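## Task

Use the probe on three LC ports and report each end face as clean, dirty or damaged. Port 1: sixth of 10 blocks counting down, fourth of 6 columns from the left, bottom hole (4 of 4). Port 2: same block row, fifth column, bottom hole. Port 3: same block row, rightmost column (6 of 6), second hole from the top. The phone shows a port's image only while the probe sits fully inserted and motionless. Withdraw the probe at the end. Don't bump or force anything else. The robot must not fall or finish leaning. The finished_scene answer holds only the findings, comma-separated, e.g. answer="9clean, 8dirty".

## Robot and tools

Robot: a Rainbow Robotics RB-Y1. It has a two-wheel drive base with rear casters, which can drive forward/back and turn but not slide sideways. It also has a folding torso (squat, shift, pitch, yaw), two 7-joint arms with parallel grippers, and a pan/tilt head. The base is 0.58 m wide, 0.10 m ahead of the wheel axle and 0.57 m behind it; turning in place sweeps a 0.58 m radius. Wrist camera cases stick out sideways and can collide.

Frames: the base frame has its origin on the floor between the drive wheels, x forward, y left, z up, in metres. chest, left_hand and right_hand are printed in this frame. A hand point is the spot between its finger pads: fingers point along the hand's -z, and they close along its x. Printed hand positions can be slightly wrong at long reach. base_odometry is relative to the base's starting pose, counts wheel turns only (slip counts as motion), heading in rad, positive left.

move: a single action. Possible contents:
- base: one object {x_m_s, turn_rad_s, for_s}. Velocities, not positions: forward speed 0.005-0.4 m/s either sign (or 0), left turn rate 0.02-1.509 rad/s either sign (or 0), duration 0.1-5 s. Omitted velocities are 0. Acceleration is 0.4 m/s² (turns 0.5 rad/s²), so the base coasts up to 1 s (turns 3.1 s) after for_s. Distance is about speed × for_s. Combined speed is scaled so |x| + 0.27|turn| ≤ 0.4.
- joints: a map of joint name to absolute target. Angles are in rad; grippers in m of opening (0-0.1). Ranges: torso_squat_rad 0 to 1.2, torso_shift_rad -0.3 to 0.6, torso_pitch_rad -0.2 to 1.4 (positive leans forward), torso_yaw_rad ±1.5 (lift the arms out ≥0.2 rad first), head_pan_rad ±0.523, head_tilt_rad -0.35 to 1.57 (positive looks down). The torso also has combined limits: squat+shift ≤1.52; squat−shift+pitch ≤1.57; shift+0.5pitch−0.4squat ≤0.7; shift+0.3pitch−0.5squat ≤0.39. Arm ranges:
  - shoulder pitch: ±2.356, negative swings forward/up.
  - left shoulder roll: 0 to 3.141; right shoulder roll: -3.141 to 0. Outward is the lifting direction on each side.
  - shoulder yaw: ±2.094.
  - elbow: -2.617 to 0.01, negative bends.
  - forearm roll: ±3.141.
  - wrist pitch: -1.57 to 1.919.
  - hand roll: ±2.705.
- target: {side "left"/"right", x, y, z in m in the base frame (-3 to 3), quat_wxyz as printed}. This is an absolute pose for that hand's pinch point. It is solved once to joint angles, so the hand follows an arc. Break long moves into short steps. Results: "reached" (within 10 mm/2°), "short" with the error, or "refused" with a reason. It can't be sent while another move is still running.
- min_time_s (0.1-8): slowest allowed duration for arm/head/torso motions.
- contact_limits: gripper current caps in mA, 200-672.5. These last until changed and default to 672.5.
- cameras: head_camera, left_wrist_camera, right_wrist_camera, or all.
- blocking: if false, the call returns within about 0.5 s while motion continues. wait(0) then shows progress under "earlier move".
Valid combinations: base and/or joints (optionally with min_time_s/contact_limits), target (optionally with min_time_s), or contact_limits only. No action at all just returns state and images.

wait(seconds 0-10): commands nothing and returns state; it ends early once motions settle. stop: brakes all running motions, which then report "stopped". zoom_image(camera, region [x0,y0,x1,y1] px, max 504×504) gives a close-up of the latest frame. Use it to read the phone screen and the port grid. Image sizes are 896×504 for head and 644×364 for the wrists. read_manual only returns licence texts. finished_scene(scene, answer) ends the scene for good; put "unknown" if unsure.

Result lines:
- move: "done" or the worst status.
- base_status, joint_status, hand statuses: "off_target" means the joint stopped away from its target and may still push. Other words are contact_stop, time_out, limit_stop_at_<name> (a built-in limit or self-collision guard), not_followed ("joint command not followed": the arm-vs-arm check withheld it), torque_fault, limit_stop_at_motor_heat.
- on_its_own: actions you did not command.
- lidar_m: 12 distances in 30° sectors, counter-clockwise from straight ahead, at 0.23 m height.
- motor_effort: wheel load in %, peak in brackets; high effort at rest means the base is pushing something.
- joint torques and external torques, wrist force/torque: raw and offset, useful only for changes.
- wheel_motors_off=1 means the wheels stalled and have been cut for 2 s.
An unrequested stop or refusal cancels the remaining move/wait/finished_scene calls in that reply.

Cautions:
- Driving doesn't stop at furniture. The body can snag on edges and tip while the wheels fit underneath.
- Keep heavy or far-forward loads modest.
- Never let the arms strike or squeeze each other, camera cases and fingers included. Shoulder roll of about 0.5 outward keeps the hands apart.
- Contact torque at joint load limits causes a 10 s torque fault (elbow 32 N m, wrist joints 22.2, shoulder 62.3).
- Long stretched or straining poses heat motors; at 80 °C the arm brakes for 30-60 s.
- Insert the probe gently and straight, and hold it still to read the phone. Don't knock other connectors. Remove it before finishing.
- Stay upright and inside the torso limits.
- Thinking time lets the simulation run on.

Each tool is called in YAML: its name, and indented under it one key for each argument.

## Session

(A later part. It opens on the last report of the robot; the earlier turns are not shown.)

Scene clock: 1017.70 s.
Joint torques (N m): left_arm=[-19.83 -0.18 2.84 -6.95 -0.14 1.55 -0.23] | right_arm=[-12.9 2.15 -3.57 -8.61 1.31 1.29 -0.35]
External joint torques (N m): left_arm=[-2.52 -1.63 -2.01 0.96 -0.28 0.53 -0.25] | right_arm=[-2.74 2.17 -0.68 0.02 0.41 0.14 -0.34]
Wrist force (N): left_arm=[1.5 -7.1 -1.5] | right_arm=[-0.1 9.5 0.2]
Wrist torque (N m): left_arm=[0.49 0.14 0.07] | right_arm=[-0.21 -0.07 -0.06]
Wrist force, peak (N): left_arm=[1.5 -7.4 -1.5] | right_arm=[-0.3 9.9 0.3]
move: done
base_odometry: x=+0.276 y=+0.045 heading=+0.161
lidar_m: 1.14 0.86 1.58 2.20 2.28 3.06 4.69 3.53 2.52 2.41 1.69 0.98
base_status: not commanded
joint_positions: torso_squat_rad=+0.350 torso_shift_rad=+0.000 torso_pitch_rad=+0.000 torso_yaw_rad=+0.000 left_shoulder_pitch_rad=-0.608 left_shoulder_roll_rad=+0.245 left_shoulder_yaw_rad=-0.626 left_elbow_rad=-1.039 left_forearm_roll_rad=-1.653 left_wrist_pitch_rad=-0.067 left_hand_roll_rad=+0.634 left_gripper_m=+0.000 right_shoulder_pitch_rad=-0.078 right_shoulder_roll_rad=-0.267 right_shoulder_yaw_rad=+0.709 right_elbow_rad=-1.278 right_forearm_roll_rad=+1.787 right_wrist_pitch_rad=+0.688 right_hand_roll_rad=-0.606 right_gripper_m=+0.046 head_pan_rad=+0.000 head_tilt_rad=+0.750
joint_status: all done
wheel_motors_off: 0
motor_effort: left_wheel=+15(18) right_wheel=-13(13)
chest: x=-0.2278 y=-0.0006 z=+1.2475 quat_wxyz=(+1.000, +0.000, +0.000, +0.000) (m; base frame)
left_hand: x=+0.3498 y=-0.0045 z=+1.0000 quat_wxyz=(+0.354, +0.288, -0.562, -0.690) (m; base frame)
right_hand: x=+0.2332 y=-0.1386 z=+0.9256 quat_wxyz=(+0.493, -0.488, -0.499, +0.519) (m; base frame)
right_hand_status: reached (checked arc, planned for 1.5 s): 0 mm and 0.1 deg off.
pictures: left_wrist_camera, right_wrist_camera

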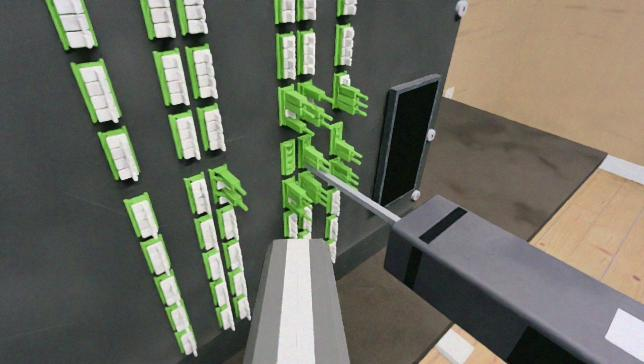

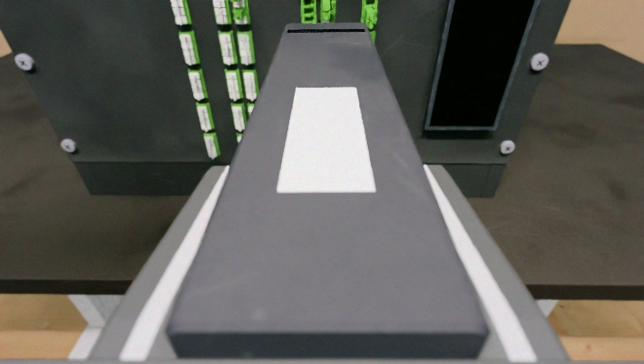

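move:
  target: {"side":"right","x":0.2355,"y":-0.1386,"z":0.9259,"quat_wxyz":[0.49311,-0.48814,-0.49944,0.51880]}
  min_time_s: 1.5
  cameras: ["right_wrist_camera","left_wrist_camera"]

zoom_image:
  camera: "right_wrist_camera"
  region: [312, 0, 342, 30]

zoom_image:
  camera: "left_wrist_camera"
  region: [296, 146, 324, 174]

move:
  target: {"side":"right","x":0.2370,"y":-0.1386,"z":0.9259,"quat_wxyz":[0.49311,-0.48814,-0.49944,0.51880]}
  min_time_s: 1.5
  cameras: ["right_wrist_camera","left_wrist_camera"]

zoom_image:
  camera: "right_wrist_camera"
  region: [312, 0, 342, 30]

zoom_image:
  camera: "left_wrist_camera"
  region: [296, 146, 324, 174]

Scene clock: 1031.10 s.
Joint torques (N m): left_arm=[-20 -0.16 2.78 -7.23 -0.24 1.49 -0.21] | right_arm=[-13.54 2.09 -3.75 -8.8 1.45 1.48 -0.39]
External joint torques (N m): left_arm=[-2.69 -1.61 -2.06 0.68 -0.38 0.47 -0.23] | right_arm=[-3.26 2.12 -0.84 -0.19 0.55 0.33 -0.38]
Wrist force (N): left_arm=[1.4 -7.2 -1.6] | right_arm=[-0.2 10.3 0.3]
Wrist torque (N m): left_arm=[0.47 0.12 0.07] | right_arm=[-0.11 -0.05 -0.05]
Wrist force, peak (N): left_arm=[1.5 -7.3 -1.7] | right_arm=[0.0 10.4 0.4]
move: done
base_odometry: x=+0.276 y=+0.045 heading=+0.161
lidar_m: 1.14 0.87 1.59 2.21 2.28 3.06 4.69 3.52 2.52 2.41 1.68 0.99
base_status: not commanded
joint_positions: torso_squat_rad=+0.350 torso_shift_rad=+0.000 torso_pitch_rad=+0.000 torso_yaw_rad=+0.000 left_shoulder_pitch_rad=-0.608 left_shoulder_roll_rad=+0.245 left_shoulder_yaw_rad=-0.626 left_elbow_rad=-1.039 left_forearm_roll_rad=-1.653 left_wrist_pitch_rad=-0.067 left_hand_roll_rad=+0.634 left_gripper_m=+0.000 right_shoulder_pitch_rad=-0.085 right_shoulder_roll_rad=-0.265 right_shoulder_yaw_rad=+0.708 right_elbow_rad=-1.270 right_forearm_roll_rad=+1.787 right_wrist_pitch_rad=+0.687 right_hand_roll_rad=-0.609 right_gripper_m=+0.046 head_pan_rad=+0.000 head_tilt_rad=+0.750
joint_status: all done
wheel_motors_off: 0
motor_effort: left_wheel=+17(19) right_wheel=-12(13)
chest: x=-0.2278 y=-0.0006 z=+1.2475 quat_wxyz=(+1.000, +0.000, +0.000, +0.000) (m; base frame)
left_hand: x=+0.3498 y=-0.0045 z=+1.0000 quat_wxyz=(+0.354, +0.288, -0.562, -0.690) (m; base frame)
right_hand: x=+0.2352 y=-0.1388 z=+0.9255 quat_wxyz=(+0.493, -0.488, -0.499, +0.519) (m; base frame)
right_hand_status: reached (checked arc, planned for 1.5 s): 1 mm and 0.1 deg off.
pictures: left_wrist_camera, right_wrist_camera

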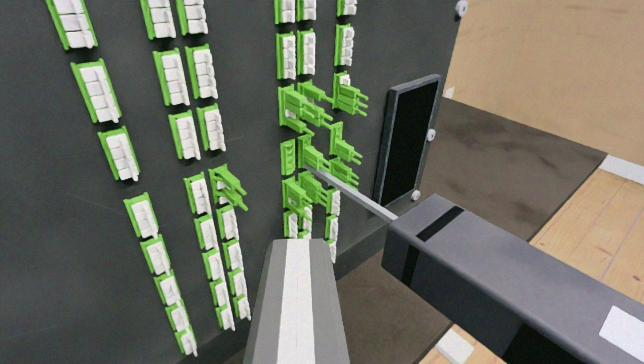

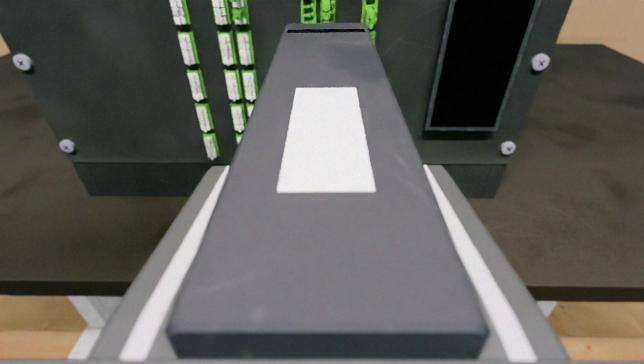

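Scaled by 16.800 from the camera's 644x364 image, which has a finer 828x468 frame.

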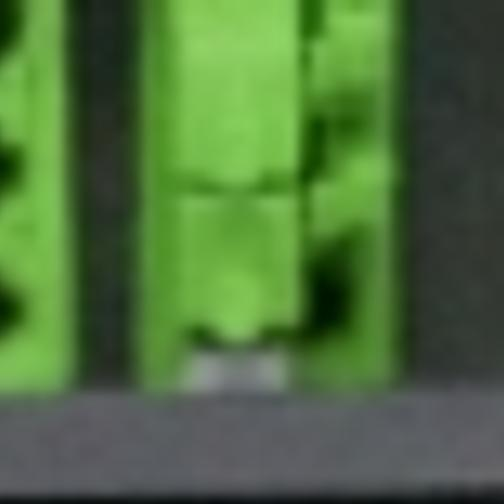

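Scaled by 18.000 from the camera's 644x364 image, which has a finer 828x468 frame.

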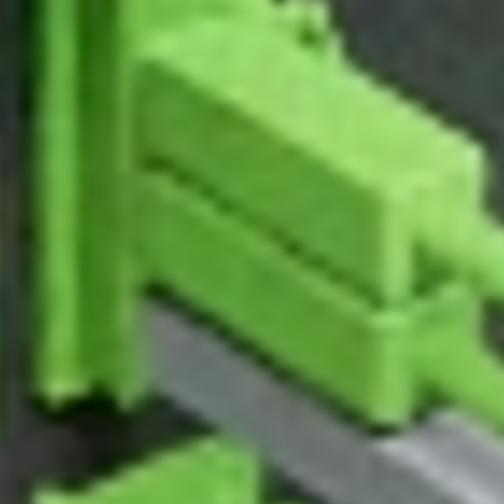

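Scene clock: 1032.93 s.
Joint torques (N m): left_arm=[-19.8 -0.49 2.46 -7.12 -0.14 1.52 -0.33] | right_arm=[-13.59 2.18 -3.65 -8.97 1.34 1.46 -0.36]
External joint torques (N m): left_arm=[-2.49 -1.95 -2.38 0.8 -0.28 0.49 -0.35] | right_arm=[-3.21 2.21 -0.72 -0.37 0.45 0.3 -0.35]
Wrist force (N): left_arm=[1.4 -7.1 -1.6] | right_arm=[0.0 10.2 0.3]
Wrist torque (N m): left_arm=[0.48 0.11 0.07] | right_arm=[-0.11 -0.02 -0.07]
Wrist force, peak (N): left_arm=[1.5 -7.3 -1.7] | right_arm=[0.0 10.4 0.3]
move: done
base_odometry: x=+0.276 y=+0.045 heading=+0.161
lidar_m: 1.14 0.86 1.59 2.21 2.28 3.05 4.69 3.53 2.52 2.41 1.68 0.98
base_status: not commanded
joint_positions: torso_squat_rad=+0.350 torso_shift_rad=+0.000 torso_pitch_rad=+0.000 torso_yaw_rad=+0.000 left_shoulder_pitch_rad=-0.608 left_shoulder_roll_rad=+0.245 left_shoulder_yaw_rad=-0.626 left_elbow_rad=-1.039 left_forearm_roll_rad=-1.653 left_wrist_pitch_rad=-0.067 left_hand_roll_rad=+0.634 left_gripper_m=+0.000 right_shoulder_pitch_rad=-0.090 right_shoulder_roll_rad=-0.264 right_shoulder_yaw_rad=+0.707 right_elbow_rad=-1.264 right_forearm_roll_rad=+1.786 right_wrist_pitch_rad=+0.687 right_hand_roll_rad=-0.612 right_gripper_m=+0.046 head_pan_rad=+0.000 head_tilt_rad=+0.750
joint_status: all done
wheel_motors_off: 0
motor_effort: left_wheel=+18(19) right_wheel=-12(13)
chest: x=-0.2278 y=-0.0006 z=+1.2475 quat_wxyz=(+1.000, +0.000, +0.000, +0.000) (m; base frame)
left_hand: x=+0.3498 y=-0.0045 z=+1.0000 quat_wxyz=(+0.354, +0.288, -0.562, -0.690) (m; base frame)
right_hand: x=+0.2367 y=-0.1387 z=+0.9255 quat_wxyz=(+0.493, -0.488, -0.499, +0.519) (m; base frame)
right_hand_status: reached (checked arc, planned for 1.5 s): 1 mm and 0.1 deg off.
pictures: left_wrist_camera, right_wrist_camera

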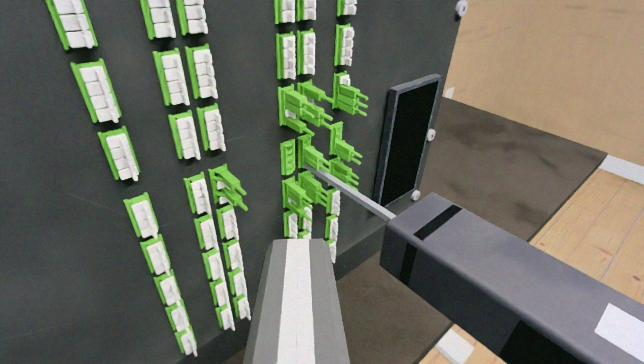

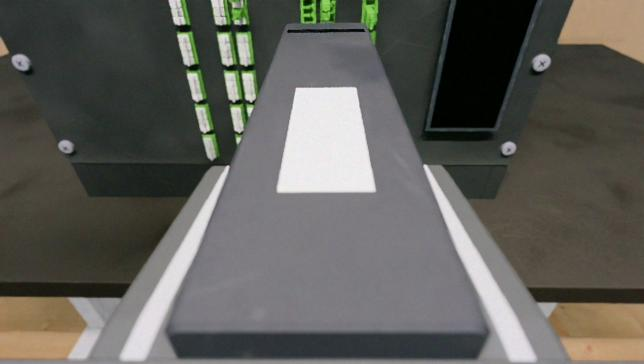

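Scaled by 16.800 from the camera's 644x364 image, which has a finer 828x468 frame.

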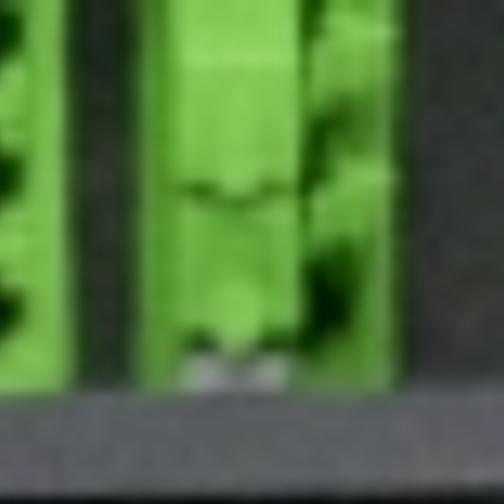

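Scaled by 18.000 from the camera's 644x364 image, which has a finer 828x468 frame.

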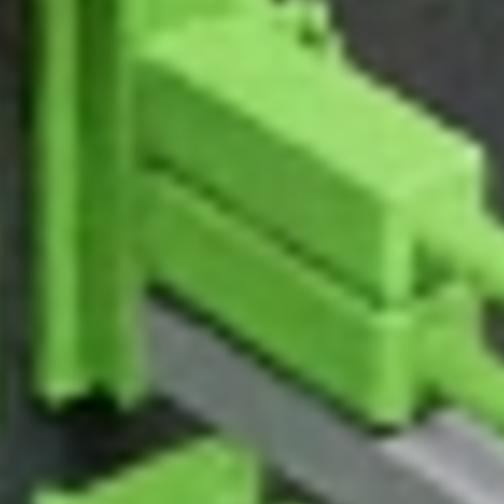

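move:
  target: {"side":"right","x":0.2370,"y":-0.1386,"z":0.9257,"quat_wxyz":[0.49311,-0.48814,-0.49944,0.51880]}
  min_time_s: 1
  cameras: []

move:
  target: {"side":"right","x":0.2388,"y":-0.1386,"z":0.9257,"quat_wxyz":[0.49311,-0.48814,-0.49944,0.51880]}
  min_time_s: 1.5
  cameras: ["right_wrist_camera"]

zoom_image:
  camera: "right_wrist_camera"
  region: [312, 0, 342, 30]

Scene clock: 1043.47 s.
Joint torques (N m): left_arm=[-19.61 -0.35 2.79 -6.98 -0.19 1.56 -0.18] | right_arm=[-11.26 0.66 -2.27 -8.83 1.33 1.46 0.03]
External joint torques (N m): left_arm=[-2.3 -1.8 -2.06 0.94 -0.33 0.54 -0.19] | right_arm=[-0.89 0.69 0.65 -0.22 0.43 0.3 0.03]
Wrist force (N): left_arm=[1.6 -7.0 -1.7] | right_arm=[0.0 9.7 0.3]
Wrist torque (N m): left_arm=[0.47 0.14 0.08] | right_arm=[-0.14 -0.03 -0.05]
Wrist force, peak (N): left_arm=[1.5 -7.3 -1.7] | right_arm=[0.1 10.4 0.5]
move: done
base_odometry: x=+0.276 y=+0.045 heading=+0.161
lidar_m: 1.14 0.86 1.58 2.21 2.27 3.06 4.69 3.53 2.53 2.41 1.68 0.98
base_status: not commanded
joint_positions: torso_squat_rad=+0.350 torso_shift_rad=+0.000 torso_pitch_rad=+0.000 torso_yaw_rad=+0.000 left_shoulder_pitch_rad=-0.608 left_shoulder_roll_rad=+0.245 left_shoulder_yaw_rad=-0.626 left_elbow_rad=-1.039 left_forearm_roll_rad=-1.653 left_wrist_pitch_rad=-0.067 left_hand_roll_rad=+0.634 left_gripper_m=+0.000 right_shoulder_pitch_rad=-0.090 right_shoulder_roll_rad=-0.264 right_shoulder_yaw_rad=+0.707 right_elbow_rad=-1.264 right_forearm_roll_rad=+1.786 right_wrist_pitch_rad=+0.687 right_hand_roll_rad=-0.612 right_gripper_m=+0.046 head_pan_rad=+0.000 head_tilt_rad=+0.750
joint_status: all done
wheel_motors_off: 0
motor_effort: left_wheel=+15(20) right_wheel=-12(13)
chest: x=-0.2278 y=-0.0006 z=+1.2475 quat_wxyz=(+1.000, +0.000, +0.000, +0.000) (m; base frame)
left_hand: x=+0.3498 y=-0.0045 z=+1.0000 quat_wxyz=(+0.354, +0.288, -0.562, -0.690) (m; base frame)
right_hand: x=+0.2367 y=-0.1388 z=+0.9255 quat_wxyz=(+0.493, -0.488, -0.499, +0.519) (m; base frame)
right_hand_status: reached (checked arc, planned for 1.0 s): 0 mm and 0.1 deg off.
pictures: none
No camera images: "cameras" was empty.

Scene clock: 1045.30 s.
Joint torques (N m): left_arm=[-19.98 -0.25 2.63 -7.13 -0.24 1.57 -0.22] | right_arm=[-13.43 2.38 -3.88 -8.65 1.65 1.42 -0.34]
External joint torques (N m): left_arm=[-2.67 -1.7 -2.22 0.78 -0.37 0.54 -0.23] | right_arm=[-2.94 2.42 -0.94 -0.07 0.76 0.25 -0.33]
Wrist force (N): left_arm=[1.5 -7.1 -1.8] | right_arm=[0.1 9.7 0.2]
Wrist torque (N m): left_arm=[0.48 0.13 0.07] | right_arm=[-0.22 -0.03 -0.07]
Wrist force, peak (N): left_arm=[1.5 -7.3 -1.8] | right_arm=[-0.2 9.9 0.2]
move: done
base_odometry: x=+0.276 y=+0.045 heading=+0.161
lidar_m: 1.14 0.86 1.59 2.21 2.28 3.06 4.69 3.53 2.52 2.41 1.68 0.99
base_status: not commanded
joint_positions: torso_squat_rad=+0.350 torso_shift_rad=+0.000 torso_pitch_rad=+0.000 torso_yaw_rad=+0.000 left_shoulder_pitch_rad=-0.608 left_shoulder_roll_rad=+0.245 left_shoulder_yaw_rad=-0.626 left_elbow_rad=-1.039 left_forearm_roll_rad=-1.653 left_wrist_pitch_rad=-0.067 left_hand_roll_rad=+0.634 left_gripper_m=+0.000 right_shoulder_pitch_rad=-0.097 right_shoulder_roll_rad=-0.262 right_shoulder_yaw_rad=+0.706 right_elbow_rad=-1.256 right_forearm_roll_rad=+1.786 right_wrist_pitch_rad=+0.686 right_hand_roll_rad=-0.615 right_gripper_m=+0.046 head_pan_rad=+0.000 head_tilt_rad=+0.750
joint_status: all done
wheel_motors_off: 0
motor_effort: left_wheel=+15(19) right_wheel=-12(13)
chest: x=-0.2278 y=-0.0006 z=+1.2475 quat_wxyz=(+1.000, +0.000, +0.000, +0.000) (m; base frame)
left_hand: x=+0.3498 y=-0.0045 z=+1.0000 quat_wxyz=(+0.354, +0.288, -0.562, -0.690) (m; base frame)
right_hand: x=+0.2385 y=-0.1387 z=+0.9254 quat_wxyz=(+0.493, -0.488, -0.499, +0.519) (m; base frame)
right_hand_status: reached (checked arc, planned for 1.5 s): 0 mm and 0.1 deg off.
pictures: right_wrist_camera

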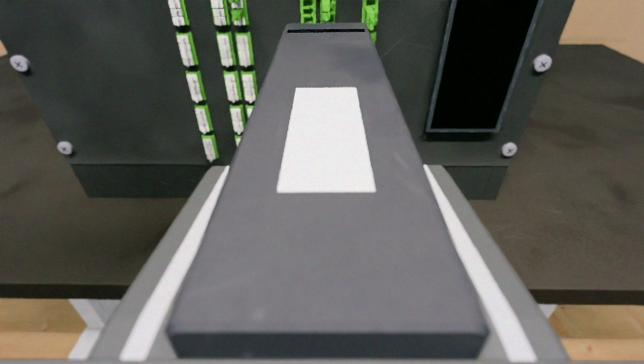

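Scaled by 16.800 from the camera's 644x364 image, which has a finer 828x468 frame.

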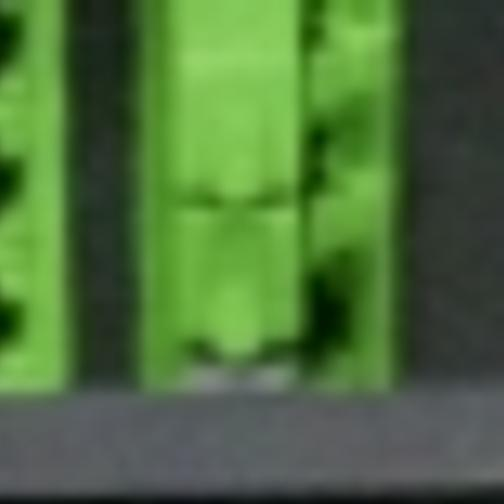

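move:
  target: {"side":"right","x":0.2405,"y":-0.1386,"z":0.9257,"quat_wxyz":[0.49311,-0.48814,-0.49944,0.51880]}
  min_time_s: 1.5
  cameras: []

move:
  target: {"side":"right","x":0.2422,"y":-0.1386,"z":0.9257,"quat_wxyz":[0.49311,-0.48814,-0.49944,0.51880]}
  min_time_s: 1.5
  cameras: []

Scene clock: 1056.23 s.
Joint torques (N m): left_arm=[-19.87 -0.22 2.73 -7.15 -0.34 1.53 -0.12] | right_arm=[-13.44 2.53 -3.84 -8.68 1.22 1.33 -0.44]
External joint torques (N m): left_arm=[-2.55 -1.68 -2.12 0.76 -0.47 0.5 -0.13] | right_arm=[-2.84 2.59 -0.89 -0.1 0.33 0.16 -0.43]
Wrist force (N): left_arm=[1.4 -7.1 -1.6] | right_arm=[0.1 9.6 0.3]
Wrist torque (N m): left_arm=[0.48 0.12 0.07] | right_arm=[-0.23 -0.01 -0.07]
Wrist force, peak (N): left_arm=[1.5 -7.3 -1.7] | right_arm=[0.1 10.0 0.3]
move: done
base_odometry: x=+0.276 y=+0.045 heading=+0.161
lidar_m: 1.14 0.86 1.59 2.21 2.28 3.06 4.69 3.53 2.52 2.41 1.69 0.98
base_status: not commanded
joint_positions: torso_squat_rad=+0.350 torso_shift_rad=+0.000 torso_pitch_rad=+0.000 torso_yaw_rad=+0.000 left_shoulder_pitch_rad=-0.608 left_shoulder_roll_rad=+0.245 left_shoulder_yaw_rad=-0.626 left_elbow_rad=-1.039 left_forearm_roll_rad=-1.653 left_wrist_pitch_rad=-0.067 left_hand_roll_rad=+0.634 left_gripper_m=+0.000 right_shoulder_pitch_rad=-0.102 right_shoulder_roll_rad=-0.261 right_shoulder_yaw_rad=+0.705 right_elbow_rad=-1.249 right_forearm_roll_rad=+1.786 right_wrist_pitch_rad=+0.685 right_hand_roll_rad=-0.618 right_gripper_m=+0.046 head_pan_rad=+0.000 head_tilt_rad=+0.750
joint_status: all done
wheel_motors_off: 0
motor_effort: left_wheel=+17(18) right_wheel=-12(13)
chest: x=-0.2278 y=-0.0006 z=+1.2475 quat_wxyz=(+1.000, +0.000, +0.000, +0.000) (m; base frame)
left_hand: x=+0.3498 y=-0.0045 z=+1.0000 quat_wxyz=(+0.354, +0.288, -0.562, -0.690) (m; base frame)
right_hand: x=+0.2402 y=-0.1387 z=+0.9254 quat_wxyz=(+0.493, -0.488, -0.499, +0.519) (m; base frame)
right_hand_status: reached (checked arc, planned for 1.5 s): 0 mm and 0.1 deg off.
pictures: none
No camera images: "cameras" was empty.

Scene clock: 1058.07 s.
Joint torques (N m): left_arm=[-20.01 -0.35 2.33 -7.09 -0.16 1.55 -0.24] | right_arm=[-13.57 2.33 -3.82 -8.59 1.22 1.33 -0.31]
External joint torques (N m): left_arm=[-2.7 -1.8 -2.52 0.83 -0.3 0.53 -0.25] | right_arm=[-2.87 2.4 -0.85 -0.03 0.33 0.16 -0.3]
Wrist force (N): left_arm=[1.3 -7.1 -1.4] | right_arm=[0.0 9.5 0.3]
Wrist torque (N m): left_arm=[0.49 0.10 0.07] | right_arm=[-0.22 -0.04 -0.07]
Wrist force, peak (N): left_arm=[1.4 -7.3 -1.8] | right_arm=[0.2 10.0 0.5]
move: done
base_odometry: x=+0.276 y=+0.045 heading=+0.161
lidar_m: 1.14 0.86 1.59 2.21 2.28 3.06 4.69 3.52 2.52 2.41 1.68 0.98
base_status: not commanded
joint_positions: torso_squat_rad=+0.350 torso_shift_rad=+0.000 torso_pitch_rad=+0.000 torso_yaw_rad=+0.000 left_shoulder_pitch_rad=-0.608 left_shoulder_roll_rad=+0.245 left_shoulder_yaw_rad=-0.626 left_elbow_rad=-1.039 left_forearm_roll_rad=-1.653 left_wrist_pitch_rad=-0.067 left_hand_roll_rad=+0.634 left_gripper_m=+0.000 right_shoulder_pitch_rad=-0.108 right_shoulder_roll_rad=-0.260 right_shoulder_yaw_rad=+0.705 right_elbow_rad=-1.243 right_forearm_roll_rad=+1.786 right_wrist_pitch_rad=+0.685 right_hand_roll_rad=-0.621 right_gripper_m=+0.046 head_pan_rad=+0.000 head_tilt_rad=+0.750
joint_status: all done
wheel_motors_off: 0
motor_effort: left_wheel=+16(19) right_wheel=-12(13)
chest: x=-0.2278 y=-0.0006 z=+1.2475 quat_wxyz=(+1.000, +0.000, +0.000, +0.000) (m; base frame)
left_hand: x=+0.3498 y=-0.0045 z=+1.0000 quat_wxyz=(+0.354, +0.288, -0.562, -0.690) (m; base frame)
right_hand: x=+0.2419 y=-0.1387 z=+0.9254 quat_wxyz=(+0.493, -0.488, -0.499, +0.519) (m; base frame)
right_hand_status: reached (checked arc, planned for 1.5 s): 0 mm and 0.1 deg off.
pictures: none
No camera images: "cameras" was empty.

move:
  target: {"side":"right","x":0.2439,"y":-0.1386,"z":0.9257,"quat_wxyz":[0.49311,-0.48814,-0.49944,0.51880]}
  min_time_s: 1.5
  cameras: []

move:
  target: {"side":"right","x":0.2456,"y":-0.1385,"z":0.9257,"quat_wxyz":[0.49311,-0.48814,-0.49944,0.51880]}
  min_time_s: 1.5
  cameras: []

move:
  target: {"side":"right","x":0.2472,"y":-0.1385,"z":0.9258,"quat_wxyz":[0.49311,-0.48814,-0.49944,0.51880]}
  min_time_s: 1.5
  cameras: ["right_wrist_camera"]

Scene clock: 1066.77 s.
Joint torques (N m): left_arm=[-19.51 -0.11 2.43 -7.1 -0.24 1.59 -0.34] | right_arm=[-13.48 2.06 -4.03 -8.62 1.1 1.41 -0.32]
External joint torques (N m): left_arm=[-2.19 -1.56 -2.41 0.81 -0.37 0.57 -0.35] | right_arm=[-2.68 2.15 -1.05 -0.07 0.22 0.23 -0.31]
Wrist force (N): left_arm=[1.5 -7.0 -1.8] | right_arm=[0.2 9.7 0.4]
Wrist torque (N m): left_arm=[0.46 0.12 0.07] | right_arm=[-0.23 -0.04 -0.08]
Wrist force, peak (N): left_arm=[1.5 -7.4 -1.7] | right_arm=[0.0 10.0 0.5]
move: done
base_odometry: x=+0.276 y=+0.045 heading=+0.161
lidar_m: 1.15 0.86 1.59 2.21 2.27 3.06 4.69 3.52 2.52 2.42 1.68 0.98
base_status: not commanded
joint_positions: torso_squat_rad=+0.350 torso_shift_rad=+0.000 torso_pitch_rad=+0.000 torso_yaw_rad=+0.000 left_shoulder_pitch_rad=-0.608 left_shoulder_roll_rad=+0.245 left_shoulder_yaw_rad=-0.626 left_elbow_rad=-1.039 left_forearm_roll_rad=-1.653 left_wrist_pitch_rad=-0.067 left_hand_roll_rad=+0.634 left_gripper_m=+0.000 right_shoulder_pitch_rad=-0.114 right_shoulder_roll_rad=-0.258 right_shoulder_yaw_rad=+0.704 right_elbow_rad=-1.236 right_forearm_roll_rad=+1.785 right_wrist_pitch_rad=+0.684 right_hand_roll_rad=-0.623 right_gripper_m=+0.046 head_pan_rad=+0.000 head_tilt_rad=+0.750
joint_status: all done
wheel_motors_off: 0
motor_effort: left_wheel=+17(19) right_wheel=-12(13)
chest: x=-0.2278 y=-0.0006 z=+1.2475 quat_wxyz=(+1.000, +0.000, +0.000, +0.000) (m; base frame)
left_hand: x=+0.3498 y=-0.0045 z=+1.0000 quat_wxyz=(+0.354, +0.288, -0.562, -0.690) (m; base frame)
right_hand: x=+0.2436 y=-0.1387 z=+0.9254 quat_wxyz=(+0.493, -0.488, -0.499, +0.519) (m; base frame)
right_hand_status: reached (checked arc, planned for 1.5 s): 0 mm and 0.0 deg off.
pictures: none
No camera images: "cameras" was empty.

Scene clock: 1068.60 s.
Joint torques (N m): left_arm=[-20.02 -0.22 2.57 -7.11 -0.33 1.46 -0.31] | right_arm=[-13.91 2.05 -3.65 -8.44 1.16 1.31 -0.31]
External joint torques (N m): left_arm=[-2.7 -1.67 -2.27 0.8 -0.47 0.43 -0.32] | right_arm=[-3 2.14 -0.65 0.09 0.28 0.13 -0.3]
Wrist force (N): left_arm=[1.3 -7.1 -1.5] | right_arm=[-0.2 9.4 0.3]
Wrist torque (N m): left_arm=[0.49 0.12 0.07] | right_arm=[-0.24 -0.03 -0.06]
Wrist force, peak (N): left_arm=[1.5 -7.3 -1.7] | right_arm=[-0.2 9.9 0.2]
move: done
base_odometry: x=+0.276 y=+0.045 heading=+0.161
lidar_m: 1.14 0.86 1.58 2.21 2.27 3.06 4.69 3.53 2.53 2.41 1.68 0.98
base_status: not commanded
joint_positions: torso_squat_rad=+0.350 torso_shift_rad=+0.000 torso_pitch_rad=+0.000 torso_yaw_rad=+0.000 left_shoulder_pitch_rad=-0.608 left_shoulder_roll_rad=+0.245 left_shoulder_yaw_rad=-0.626 left_elbow_rad=-1.039 left_forearm_roll_rad=-1.653 left_wrist_pitch_rad=-0.067 left_hand_roll_rad=+0.634 left_gripper_m=+0.000 right_shoulder_pitch_rad=-0.120 right_shoulder_roll_rad=-0.257 right_shoulder_yaw_rad=+0.703 right_elbow_rad=-1.229 right_forearm_roll_rad=+1.785 right_wrist_pitch_rad=+0.683 right_hand_roll_rad=-0.626 right_gripper_m=+0.046 head_pan_rad=+0.000 head_tilt_rad=+0.750
joint_status: all done
wheel_motors_off: 0
motor_effort: left_wheel=+15(18) right_wheel=-13(13)
chest: x=-0.2278 y=-0.0006 z=+1.2475 quat_wxyz=(+1.000, +0.000, +0.000, +0.000) (m; base frame)
left_hand: x=+0.3498 y=-0.0045 z=+1.0000 quat_wxyz=(+0.354, +0.288, -0.562, -0.690) (m; base frame)
right_hand: x=+0.2453 y=-0.1386 z=+0.9254 quat_wxyz=(+0.493, -0.488, -0.499, +0.519) (m; base frame)
right_hand_status: reached (checked arc, planned for 1.5 s): 0 mm and 0.0 deg off.
pictures: none
No camera images: "cameras" was empty.

Scene clock: 1070.43 s.
Joint torques (N m): left_arm=[-19.7 -0.25 2.83 -7.16 -0.24 1.43 -0.24] | right_arm=[-14.2 2.19 -3.9 -8.57 1.29 1.27 -0.35]
External joint torques (N m): left_arm=[-2.39 -1.7 -2.01 0.76 -0.38 0.4 -0.25] | right_arm=[-3.2 2.29 -0.89 -0.05 0.42 0.09 -0.34]
Wrist force (N): left_arm=[1.4 -7.2 -1.6] | right_arm=[-0.1 9.2 0.1]
Wrist torque (N m): left_arm=[0.49 0.11 0.06] | right_arm=[-0.23 -0.04 -0.06]
Wrist force, peak (N): left_arm=[1.5 -7.4 -1.8] | right_arm=[-0.3 9.9 0.2]
move: done
base_odometry: x=+0.276 y=+0.045 heading=+0.161
lidar_m: 1.15 0.86 1.59 2.21 2.27 3.06 4.69 3.53 2.52 2.41 1.69 0.99
base_status: not commanded
joint_positions: torso_squat_rad=+0.350 torso_shift_rad=+0.000 torso_pitch_rad=+0.000 torso_yaw_rad=+0.000 left_shoulder_pitch_rad=-0.608 left_shoulder_roll_rad=+0.245 left_shoulder_yaw_rad=-0.626 left_elbow_rad=-1.039 left_forearm_roll_rad=-1.653 left_wrist_pitch_rad=-0.067 left_hand_roll_rad=+0.634 left_gripper_m=+0.000 right_shoulder_pitch_rad=-0.125 right_shoulder_roll_rad=-0.256 right_shoulder_yaw_rad=+0.702 right_elbow_rad=-1.223 right_forearm_roll_rad=+1.785 right_wrist_pitch_rad=+0.682 right_hand_roll_rad=-0.628 right_gripper_m=+0.046 head_pan_rad=+0.000 head_tilt_rad=+0.750
joint_status: all done
wheel_motors_off: 0
motor_effort: left_wheel=+16(19) right_wheel=-12(13)
chest: x=-0.2278 y=-0.0006 z=+1.2475 quat_wxyz=(+1.000, +0.000, +0.000, +0.000) (m; base frame)
left_hand: x=+0.3498 y=-0.0045 z=+1.0000 quat_wxyz=(+0.354, +0.288, -0.562, -0.690) (m; base frame)
right_hand: x=+0.2469 y=-0.1386 z=+0.9255 quat_wxyz=(+0.493, -0.488, -0.499, +0.519) (m; base frame)
right_hand_status: reached (checked arc, planned for 1.5 s): 0 mm and 0.0 deg off.
pictures: right_wrist_camera

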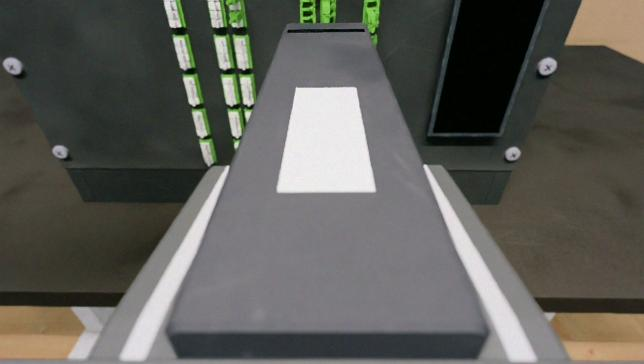

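move:
  target: {"side":"right","x":0.2484,"y":-0.1385,"z":0.9258,"quat_wxyz":[0.49311,-0.48814,-0.49944,0.51880]}
  min_time_s: 1.5
  cameras: []

wait:
  seconds: 0.6
  cameras: ["right_wrist_camera"]

Scene clock: 1076.70 s.
Joint torques (N m): left_arm=[-20.22 0.09 2.54 -7.16 -0.33 1.55 -0.24] | right_arm=[-13.83 2.09 -4 -8.43 1.2 1.37 -0.33]
External joint torques (N m): left_arm=[-2.91 -1.36 -2.3 0.75 -0.47 0.52 -0.25] | right_arm=[-2.75 2.2 -0.98 0.09 0.33 0.18 -0.32]
Wrist force (N): left_arm=[1.5 -7.3 -1.6] | right_arm=[-0.2 9.7 0.6]
Wrist torque (N m): left_arm=[0.49 0.12 0.08] | right_arm=[-0.28 -0.04 -0.06]
Wrist force, peak (N): left_arm=[1.7 -7.3 -1.7] | right_arm=[-0.1 10.0 0.4]
move: done
base_odometry: x=+0.276 y=+0.045 heading=+0.161
lidar_m: 1.15 0.86 1.58 2.21 2.27 3.06 4.69 3.52 2.53 2.41 1.69 0.99
base_status: not commanded
joint_positions: torso_squat_rad=+0.350 torso_shift_rad=+0.000 torso_pitch_rad=+0.000 torso_yaw_rad=+0.000 left_shoulder_pitch_rad=-0.608 left_shoulder_roll_rad=+0.245 left_shoulder_yaw_rad=-0.626 left_elbow_rad=-1.039 left_forearm_roll_rad=-1.653 left_wrist_pitch_rad=-0.067 left_hand_roll_rad=+0.634 left_gripper_m=+0.000 right_shoulder_pitch_rad=-0.129 right_shoulder_roll_rad=-0.255 right_shoulder_yaw_rad=+0.702 right_elbow_rad=-1.218 right_forearm_roll_rad=+1.784 right_wrist_pitch_rad=+0.682 right_hand_roll_rad=-0.630 right_gripper_m=+0.046 head_pan_rad=+0.000 head_tilt_rad=+0.750
joint_status: all done
wheel_motors_off: 0
motor_effort: left_wheel=+17(19) right_wheel=-13(13)
chest: x=-0.2278 y=-0.0006 z=+1.2475 quat_wxyz=(+1.000, +0.000, +0.000, +0.000) (m; base frame)
left_hand: x=+0.3498 y=-0.0045 z=+1.0000 quat_wxyz=(+0.354, +0.288, -0.562, -0.690) (m; base frame)
right_hand: x=+0.2481 y=-0.1386 z=+0.9255 quat_wxyz=(+0.493, -0.488, -0.499, +0.519) (m; base frame)
right_hand_status: reached (checked arc, planned for 1.5 s): 0 mm and 0.0 deg off.
pictures: none
No camera images: "cameras" was empty.

Scene clock: 1077.30 s.
Joint torques (N m): left_arm=[-19.77 -0.27 2.7 -7.11 -0.22 1.38 -0.18] | right_arm=[-14.49 2.09 -3.87 -8.54 1.16 1.34 -0.27]
External joint torques (N m): left_arm=[-2.45 -1.73 -2.15 0.8 -0.36 0.35 -0.19] | right_arm=[-3.41 2.2 -0.85 -0.02 0.29 0.16 -0.26]
Wrist force (N): left_arm=[1.2 -7.0 -1.6] | right_arm=[-0.3 9.5 0.5]
Wrist torque (N m): left_arm=[0.47 0.09 0.08] | right_arm=[-0.27 -0.06 -0.07]
Wrist force, peak (N): left_arm=[1.5 -7.2 -1.7] | right_arm=[-0.3 9.7 0.6]
base_odometry: x=+0.276 y=+0.045 heading=+0.161
lidar_m: 1.14 0.87 1.59 2.21 2.28 3.06 4.69 3.53 2.51 2.41 1.68 0.98
base_status: not commanded
joint_positions: torso_squat_rad=+0.350 torso_shift_rad=+0.000 torso_pitch_rad=+0.000 torso_yaw_rad=+0.000 left_shoulder_pitch_rad=-0.608 left_shoulder_roll_rad=+0.245 left_shoulder_yaw_rad=-0.626 left_elbow_rad=-1.039 left_forearm_roll_rad=-1.653 left_wrist_pitch_rad=-0.067 left_hand_roll_rad=+0.634 left_gripper_m=+0.000 right_shoulder_pitch_rad=-0.129 right_shoulder_roll_rad=-0.255 right_shoulder_yaw_rad=+0.702 right_elbow_rad=-1.218 right_forearm_roll_rad=+1.784 right_wrist_pitch_rad=+0.682 right_hand_roll_rad=-0.630 right_gripper_m=+0.046 head_pan_rad=+0.000 head_tilt_rad=+0.750
joint_status: all done
wheel_motors_off: 0
motor_effort: left_wheel=+16(19) right_wheel=-12(13)
chest: x=-0.2278 y=-0.0006 z=+1.2475 quat_wxyz=(+1.000, +0.000, +0.000, +0.000) (m; base frame)
left_hand: x=+0.3498 y=-0.0045 z=+1.0000 quat_wxyz=(+0.354, +0.288, -0.562, -0.690) (m; base frame)
right_hand: x=+0.2481 y=-0.1386 z=+0.9255 quat_wxyz=(+0.493, -0.488, -0.499, +0.519) (m; base frame)
right_hand_status: reached (checked arc, planned for 1.5 s): 0 mm and 0.0 deg off.
wait: 0.60 s; at rest by 0.27 s
pictures: right_wrist_camera

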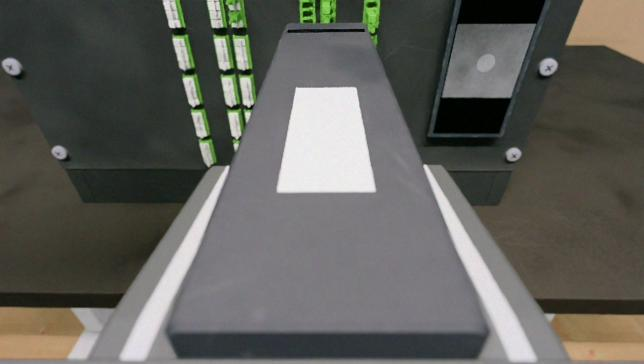

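The picture shows. Zooming in.

zoom_image:
  camera: "right_wrist_camera"
  region: [436, 10, 548, 110]

zoom_image:
  camera: "right_wrist_camera"
  region: [468, 46, 504, 80]

zoom_image:
  camera: "right_wrist_camera"
  region: [474, 52, 498, 74]

wait:
  seconds: 0.2

zoom_image:
  camera: "head_camera"
  region: [600, 220, 680, 300]

zoom_image:
  camera: "left_wrist_camera"
  region: [370, 70, 450, 220]

Scaled by 4.500 from the camera's 644x364 image, which has a finer 828x468 frame.

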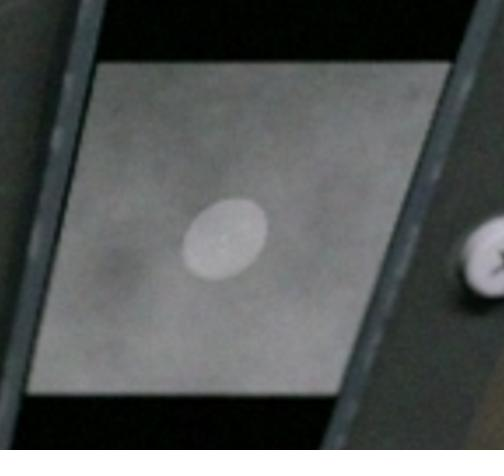

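Scaled by 14.000 from the camera's 644x364 image, which has a finer 828x468 frame.

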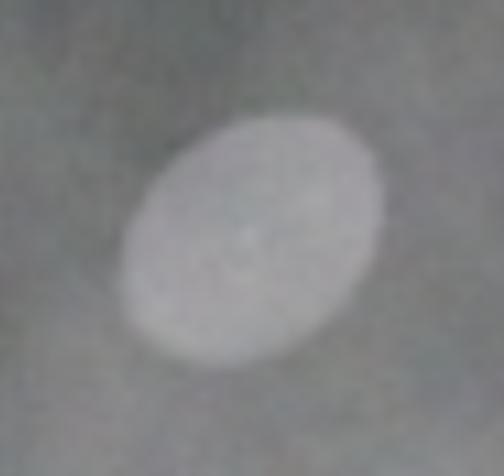

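Scaled by 21.000 from the camera's 644x364 image, which has a finer 828x468 frame.

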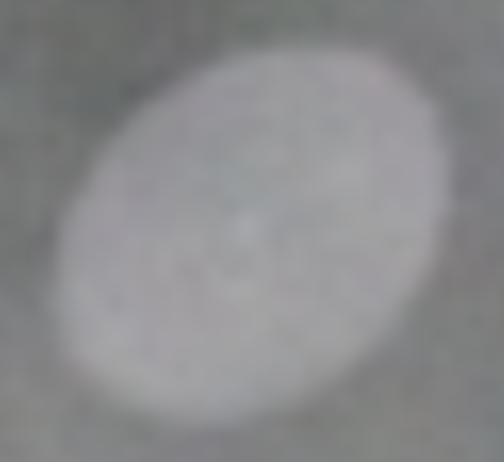

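Scene clock: 1085.07 s.
Joint torques (N m): left_arm=[-20.02 0.01 2.81 -7.07 -0.13 1.5 -0.2] | right_arm=[-14.17 2.21 -4.1 -8.49 1.22 1.37 -0.35]
External joint torques (N m): left_arm=[-2.71 -1.44 -2.04 0.85 -0.27 0.48 -0.22] | right_arm=[-3.09 2.32 -1.08 0.03 0.35 0.18 -0.34]
Wrist force (N): left_arm=[1.6 -7.3 -1.8] | right_arm=[0.0 9.6 1.0]
Wrist torque (N m): left_arm=[0.50 0.15 0.07] | right_arm=[-0.28 -0.03 -0.07]
Wrist force, peak (N): left_arm=[1.6 -7.3 -1.8] | right_arm=[-0.2 10.0 0.7]
base_odometry: x=+0.276 y=+0.045 heading=+0.161
lidar_m: 1.14 0.86 1.58 2.21 2.28 3.05 4.69 3.54 2.52 2.42 1.68 0.99
base_status: not commanded
joint_positions: torso_squat_rad=+0.350 torso_shift_rad=+0.000 torso_pitch_rad=+0.000 torso_yaw_rad=+0.000 left_shoulder_pitch_rad=-0.608 left_shoulder_roll_rad=+0.245 left_shoulder_yaw_rad=-0.626 left_elbow_rad=-1.039 left_forearm_roll_rad=-1.653 left_wrist_pitch_rad=-0.067 left_hand_roll_rad=+0.634 left_gripper_m=+0.000 right_shoulder_pitch_rad=-0.129 right_shoulder_roll_rad=-0.255 right_shoulder_yaw_rad=+0.702 right_elbow_rad=-1.218 right_forearm_roll_rad=+1.784 right_wrist_pitch_rad=+0.682 right_hand_roll_rad=-0.630 right_gripper_m=+0.046 head_pan_rad=+0.000 head_tilt_rad=+0.750
joint_status: all done
wheel_motors_off: 0
motor_effort: left_wheel=+15(19) right_wheel=-12(13)
chest: x=-0.2278 y=-0.0006 z=+1.2475 quat_wxyz=(+1.000, +0.000, +0.000, +0.000) (m; base frame)
left_hand: x=+0.3498 y=-0.0045 z=+1.0000 quat_wxyz=(+0.354, +0.288, -0.562, -0.690) (m; base frame)
right_hand: x=+0.2481 y=-0.1386 z=+0.9255 quat_wxyz=(+0.493, -0.488, -0.499, +0.519) (m; base frame)
right_hand_status: reached (checked arc, planned for 1.5 s): 0 mm and 0.0 deg off.
wait: 0.20 s; at rest from the start
pictures: head_camera, left_wrist_camera, right_wrist_camera

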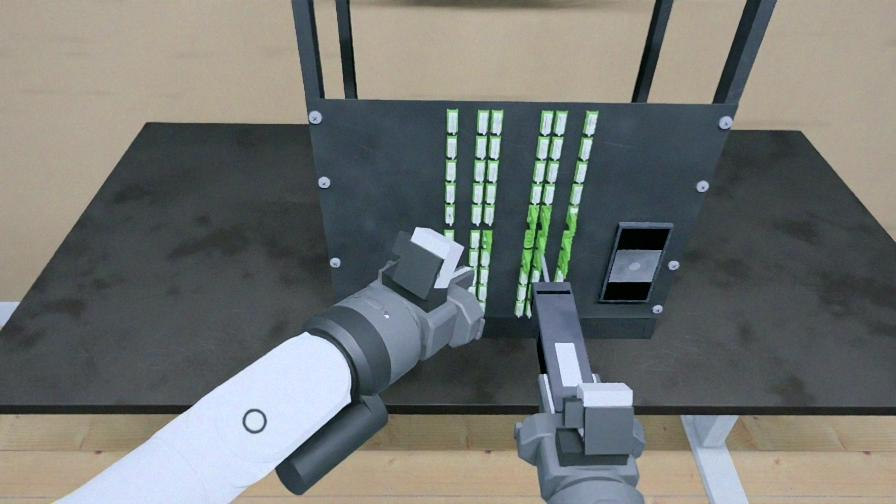

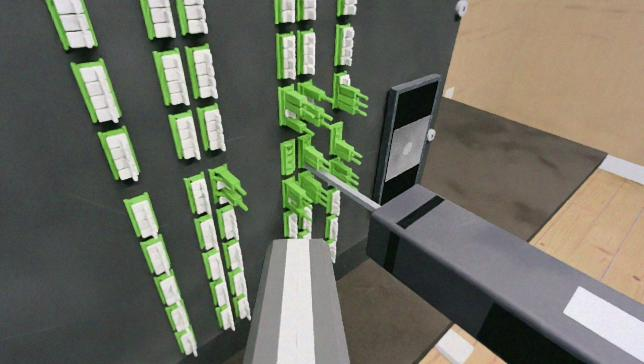

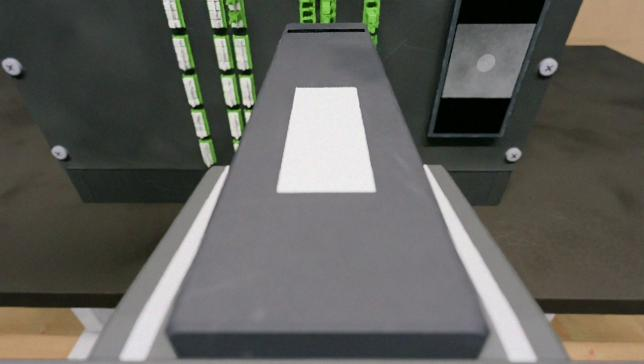

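Scaled by 6.300.

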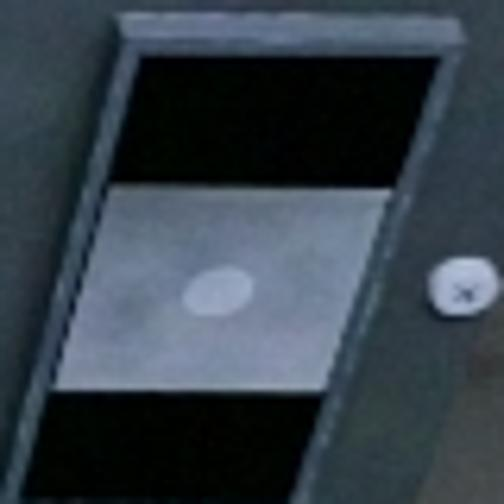

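Scaled by 3.360 from the camera's 644x364 image, which has a finer 828x468 frame.

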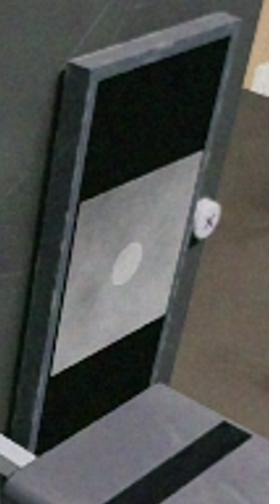

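zoom_image:
  camera: "right_wrist_camera"
  region: [471, 49, 501, 77]

zoom_image:
  camera: "left_wrist_camera"
  region: [394, 134, 422, 162]

zoom_image:
  camera: "head_camera"
  region: [622, 254, 648, 280]

Scaled by 16.800 from the camera's 644x364 image, which has a finer 828x468 frame.

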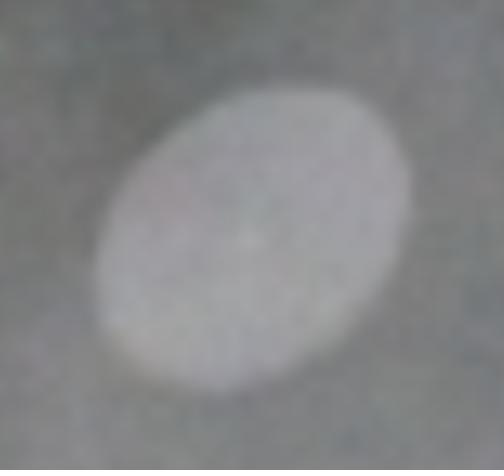

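Scaled by 18.000 from the camera's 644x364 image, which has a finer 828x468 frame.

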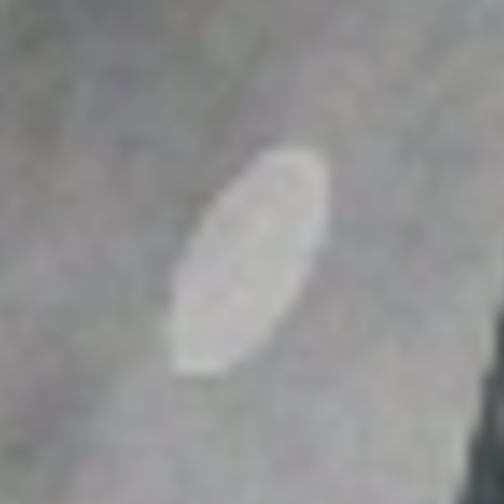

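Scaled by 19.385.

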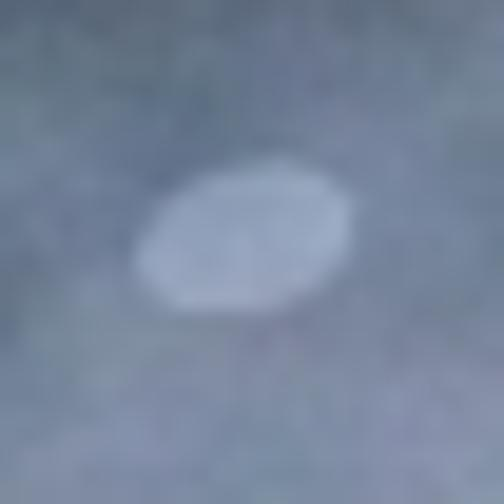

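move:
  target: {"side":"right","x":0.2445,"y":-0.1386,"z":0.9257,"quat_wxyz":[0.49311,-0.48814,-0.49944,0.51880]}
  min_time_s: 1.5
  cameras: []

move:
  target: {"side":"right","x":0.2405,"y":-0.1386,"z":0.9257,"quat_wxyz":[0.49311,-0.48814,-0.49944,0.51880]}
  min_time_s: 1.5
  cameras: []

move:
  target: {"side":"right","x":0.2365,"y":-0.1386,"z":0.9257,"quat_wxyz":[0.49311,-0.48814,-0.49944,0.51880]}
  min_time_s: 1.5
  cameras: []

move:
  target: {"side":"right","x":0.2325,"y":-0.1386,"z":0.9257,"quat_wxyz":[0.49311,-0.48814,-0.49944,0.51880]}
  min_time_s: 1.5
  cameras: ["left_wrist_camera","right_wrist_camera"]

Scene clock: 1103.80 s.
Joint torques (N m): left_arm=[-20.01 -0.08 2.47 -7.02 -0.18 1.43 -0.24] | right_arm=[-11.52 -0.81 -1.58 -10.85 1.79 1.97 0.32]
External joint torques (N m): left_arm=[-2.7 -1.53 -2.38 0.89 -0.31 0.4 -0.25] | right_arm=[-0.67 -0.73 1.41 -2.3 0.9 0.8 0.33]
Wrist force (N): left_arm=[1.6 -7.0 -1.7] | right_arm=[-0.2 9.6 -0.1]
Wrist torque (N m): left_arm=[0.46 0.14 0.08] | right_arm=[-0.14 -0.02 -0.06]
Wrist force, peak (N): left_arm=[1.5 -7.4 -1.7] | right_arm=[-0.5 10.6 -0.3]
move: done
base_odometry: x=+0.276 y=+0.045 heading=+0.161
lidar_m: 1.14 0.86 1.58 2.21 2.27 3.06 4.69 3.53 2.52 2.41 1.68 0.99
base_status: not commanded
joint_positions: torso_squat_rad=+0.350 torso_shift_rad=+0.000 torso_pitch_rad=+0.000 torso_yaw_rad=+0.000 left_shoulder_pitch_rad=-0.608 left_shoulder_roll_rad=+0.245 left_shoulder_yaw_rad=-0.626 left_elbow_rad=-1.039 left_forearm_roll_rad=-1.653 left_wrist_pitch_rad=-0.067 left_hand_roll_rad=+0.634 left_gripper_m=+0.000 right_shoulder_pitch_rad=-0.117 right_shoulder_roll_rad=-0.257 right_shoulder_yaw_rad=+0.704 right_elbow_rad=-1.232 right_forearm_roll_rad=+1.785 right_wrist_pitch_rad=+0.684 right_hand_roll_rad=-0.625 right_gripper_m=+0.046 head_pan_rad=+0.000 head_tilt_rad=+0.750
joint_status: all done
wheel_motors_off: 0
motor_effort: left_wheel=+19(19) right_wheel=-12(13)
chest: x=-0.2278 y=-0.0006 z=+1.2475 quat_wxyz=(+1.000, +0.000, +0.000, +0.000) (m; base frame)
left_hand: x=+0.3498 y=-0.0045 z=+1.0000 quat_wxyz=(+0.354, +0.288, -0.562, -0.690) (m; base frame)
right_hand: x=+0.2445 y=-0.1386 z=+0.9255 quat_wxyz=(+0.493, -0.488, -0.499, +0.519) (m; base frame)
right_hand_status: reached (checked arc, planned for 1.5 s): 0 mm and 0.0 deg off.
pictures: none
No camera images: "cameras" was empty.

Scene clock: 1105.63 s.
Joint torques (N m): left_arm=[-19.85 0.17 2.66 -7.19 -0.23 1.51 -0.21] | right_arm=[-11.09 -0.78 -1.67 -10.91 1.91 1.92 0.43]
External joint torques (N m): left_arm=[-2.54 -1.29 -2.18 0.72 -0.37 0.49 -0.22] | right_arm=[-0.47 -0.73 1.29 -2.34 1.02 0.75 0.44]
Wrist force (N): left_arm=[1.3 -7.2 -1.6] | right_arm=[-0.1 9.9 0.2]
Wrist torque (N m): left_arm=[0.50 0.10 0.07] | right_arm=[-0.13 0.00 -0.07]
Wrist force, peak (N): left_arm=[1.5 -7.3 -1.8] | right_arm=[-0.3 10.7 -0.3]
move: done
base_odometry: x=+0.276 y=+0.045 heading=+0.161
lidar_m: 1.14 0.86 1.58 2.21 2.28 3.06 4.69 3.52 2.52 2.42 1.69 0.99
base_status: not commanded
joint_positions: torso_squat_rad=+0.350 torso_shift_rad=+0.000 torso_pitch_rad=+0.000 torso_yaw_rad=+0.000 left_shoulder_pitch_rad=-0.608 left_shoulder_roll_rad=+0.245 left_shoulder_yaw_rad=-0.626 left_elbow_rad=-1.039 left_forearm_roll_rad=-1.653 left_wrist_pitch_rad=-0.067 left_hand_roll_rad=+0.634 left_gripper_m=+0.000 right_shoulder_pitch_rad=-0.104 right_shoulder_roll_rad=-0.261 right_shoulder_yaw_rad=+0.706 right_elbow_rad=-1.248 right_forearm_roll_rad=+1.786 right_wrist_pitch_rad=+0.686 right_hand_roll_rad=-0.619 right_gripper_m=+0.046 head_pan_rad=+0.000 head_tilt_rad=+0.750
joint_status: all done
wheel_motors_off: 0
motor_effort: left_wheel=+15(18) right_wheel=-13(13)
chest: x=-0.2278 y=-0.0006 z=+1.2475 quat_wxyz=(+1.000, +0.000, +0.000, +0.000) (m; base frame)
left_hand: x=+0.3498 y=-0.0045 z=+1.0000 quat_wxyz=(+0.354, +0.288, -0.562, -0.690) (m; base frame)
right_hand: x=+0.2406 y=-0.1386 z=+0.9254 quat_wxyz=(+0.493, -0.488, -0.499, +0.519) (m; base frame)
right_hand_status: reached (checked arc, planned for 1.5 s): 0 mm and 0.0 deg off.
pictures: none
No camera images: "cameras" was empty.

Scene clock: 1107.47 s.
Joint torques (N m): left_arm=[-19.99 0.05 2.57 -7.12 -0.25 1.43 -0.34] | right_arm=[-11.21 -0.96 -1.7 -11.11 1.87 1.97 0.29]
External joint torques (N m): left_arm=[-2.68 -1.4 -2.28 0.79 -0.39 0.41 -0.35] | right_arm=[-0.84 -0.93 1.22 -2.51 0.98 0.81 0.3]
Wrist force (N): left_arm=[1.4 -7.1 -1.7] | right_arm=[-0.4 10.3 0.4]
Wrist torque (N m): left_arm=[0.49 0.12 0.06] | right_arm=[-0.11 -0.03 -0.06]
Wrist force, peak (N): left_arm=[1.6 -7.3 -1.9] | right_arm=[-0.4 10.9 -0.1]
move: done
base_odometry: x=+0.276 y=+0.045 heading=+0.161
lidar_m: 1.14 0.87 1.59 2.21 2.28 3.06 4.69 3.53 2.53 2.41 1.69 0.99
base_status: not commanded
joint_positions: torso_squat_rad=+0.350 torso_shift_rad=+0.000 torso_pitch_rad=+0.000 torso_yaw_rad=+0.000 left_shoulder_pitch_rad=-0.608 left_shoulder_roll_rad=+0.245 left_shoulder_yaw_rad=-0.626 left_elbow_rad=-1.039 left_forearm_roll_rad=-1.653 left_wrist_pitch_rad=-0.067 left_hand_roll_rad=+0.634 left_gripper_m=+0.000 right_shoulder_pitch_rad=-0.090 right_shoulder_roll_rad=-0.264 right_shoulder_yaw_rad=+0.708 right_elbow_rad=-1.263 right_forearm_roll_rad=+1.787 right_wrist_pitch_rad=+0.688 right_hand_roll_rad=-0.613 right_gripper_m=+0.046 head_pan_rad=+0.000 head_tilt_rad=+0.750
joint_status: all done
wheel_motors_off: 0
motor_effort: left_wheel=+14(19) right_wheel=-12(13)
chest: x=-0.2278 y=-0.0006 z=+1.2475 quat_wxyz=(+1.000, +0.000, +0.000, +0.000) (m; base frame)
left_hand: x=+0.3498 y=-0.0045 z=+1.0000 quat_wxyz=(+0.354, +0.288, -0.562, -0.690) (m; base frame)
right_hand: x=+0.2365 y=-0.1386 z=+0.9254 quat_wxyz=(+0.493, -0.488, -0.499, +0.519) (m; base frame)
right_hand_status: reached (checked arc, planned for 1.5 s): 0 mm and 0.0 deg off.
pictures: none
No camera images: "cameras" was empty.

Scene clock: 1109.30 s.
Joint torques (N m): left_arm=[-19.74 -0.25 2.39 -7.06 -0.24 1.56 -0.16] | right_arm=[-10.61 -0.72 -1.69 -10.76 1.64 1.87 0.25]
External joint torques (N m): left_arm=[-2.43 -1.7 -2.45 0.85 -0.37 0.53 -0.17] | right_arm=[-0.48 -0.71 1.19 -2.13 0.73 0.72 0.25]
Wrist force (N): left_arm=[1.5 -7.1 -1.7] | right_arm=[0.0 9.6 0.4]
Wrist torque (N m): left_arm=[0.47 0.13 0.08] | right_arm=[-0.22 -0.04 -0.06]
Wrist force, peak (N): left_arm=[1.6 -7.3 -1.8] | right_arm=[-0.1 10.4 0.1]
move: done
base_odometry: x=+0.276 y=+0.045 heading=+0.161
lidar_m: 1.14 0.86 1.59 2.21 2.28 3.06 4.69 3.54 2.53 2.42 1.69 0.98
base_status: not commanded
joint_positions: torso_squat_rad=+0.350 torso_shift_rad=+0.000 torso_pitch_rad=+0.000 torso_yaw_rad=+0.000 left_shoulder_pitch_rad=-0.608 left_shoulder_roll_rad=+0.245 left_shoulder_yaw_rad=-0.626 left_elbow_rad=-1.039 left_forearm_roll_rad=-1.653 left_wrist_pitch_rad=-0.067 left_hand_roll_rad=+0.634 left_gripper_m=+0.000 right_shoulder_pitch_rad=-0.077 right_shoulder_roll_rad=-0.267 right_shoulder_yaw_rad=+0.710 right_elbow_rad=-1.278 right_forearm_roll_rad=+1.788 right_wrist_pitch_rad=+0.691 right_hand_roll_rad=-0.607 right_gripper_m=+0.046 head_pan_rad=+0.000 head_tilt_rad=+0.750
joint_status: all done
wheel_motors_off: 0
motor_effort: left_wheel=+15(19) right_wheel=-12(13)
chest: x=-0.2278 y=-0.0006 z=+1.2475 quat_wxyz=(+1.000, +0.000, +0.000, +0.000) (m; base frame)
left_hand: x=+0.3498 y=-0.0045 z=+1.0000 quat_wxyz=(+0.354, +0.288, -0.562, -0.690) (m; base frame)
right_hand: x=+0.2326 y=-0.1386 z=+0.9255 quat_wxyz=(+0.493, -0.488, -0.499, +0.519) (m; base frame)
right_hand_status: reached (checked arc, planned for 1.5 s): 0 mm and 0.0 deg off.
pictures: left_wrist_camera, right_wrist_camera

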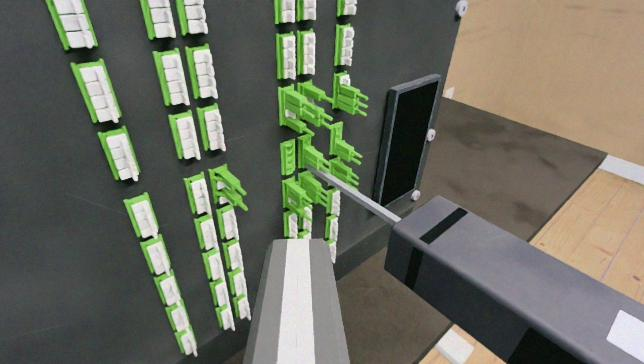

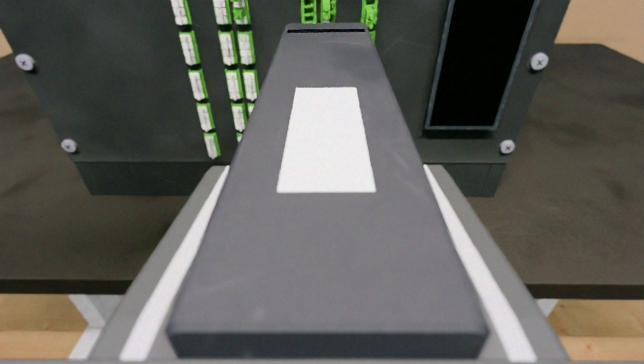

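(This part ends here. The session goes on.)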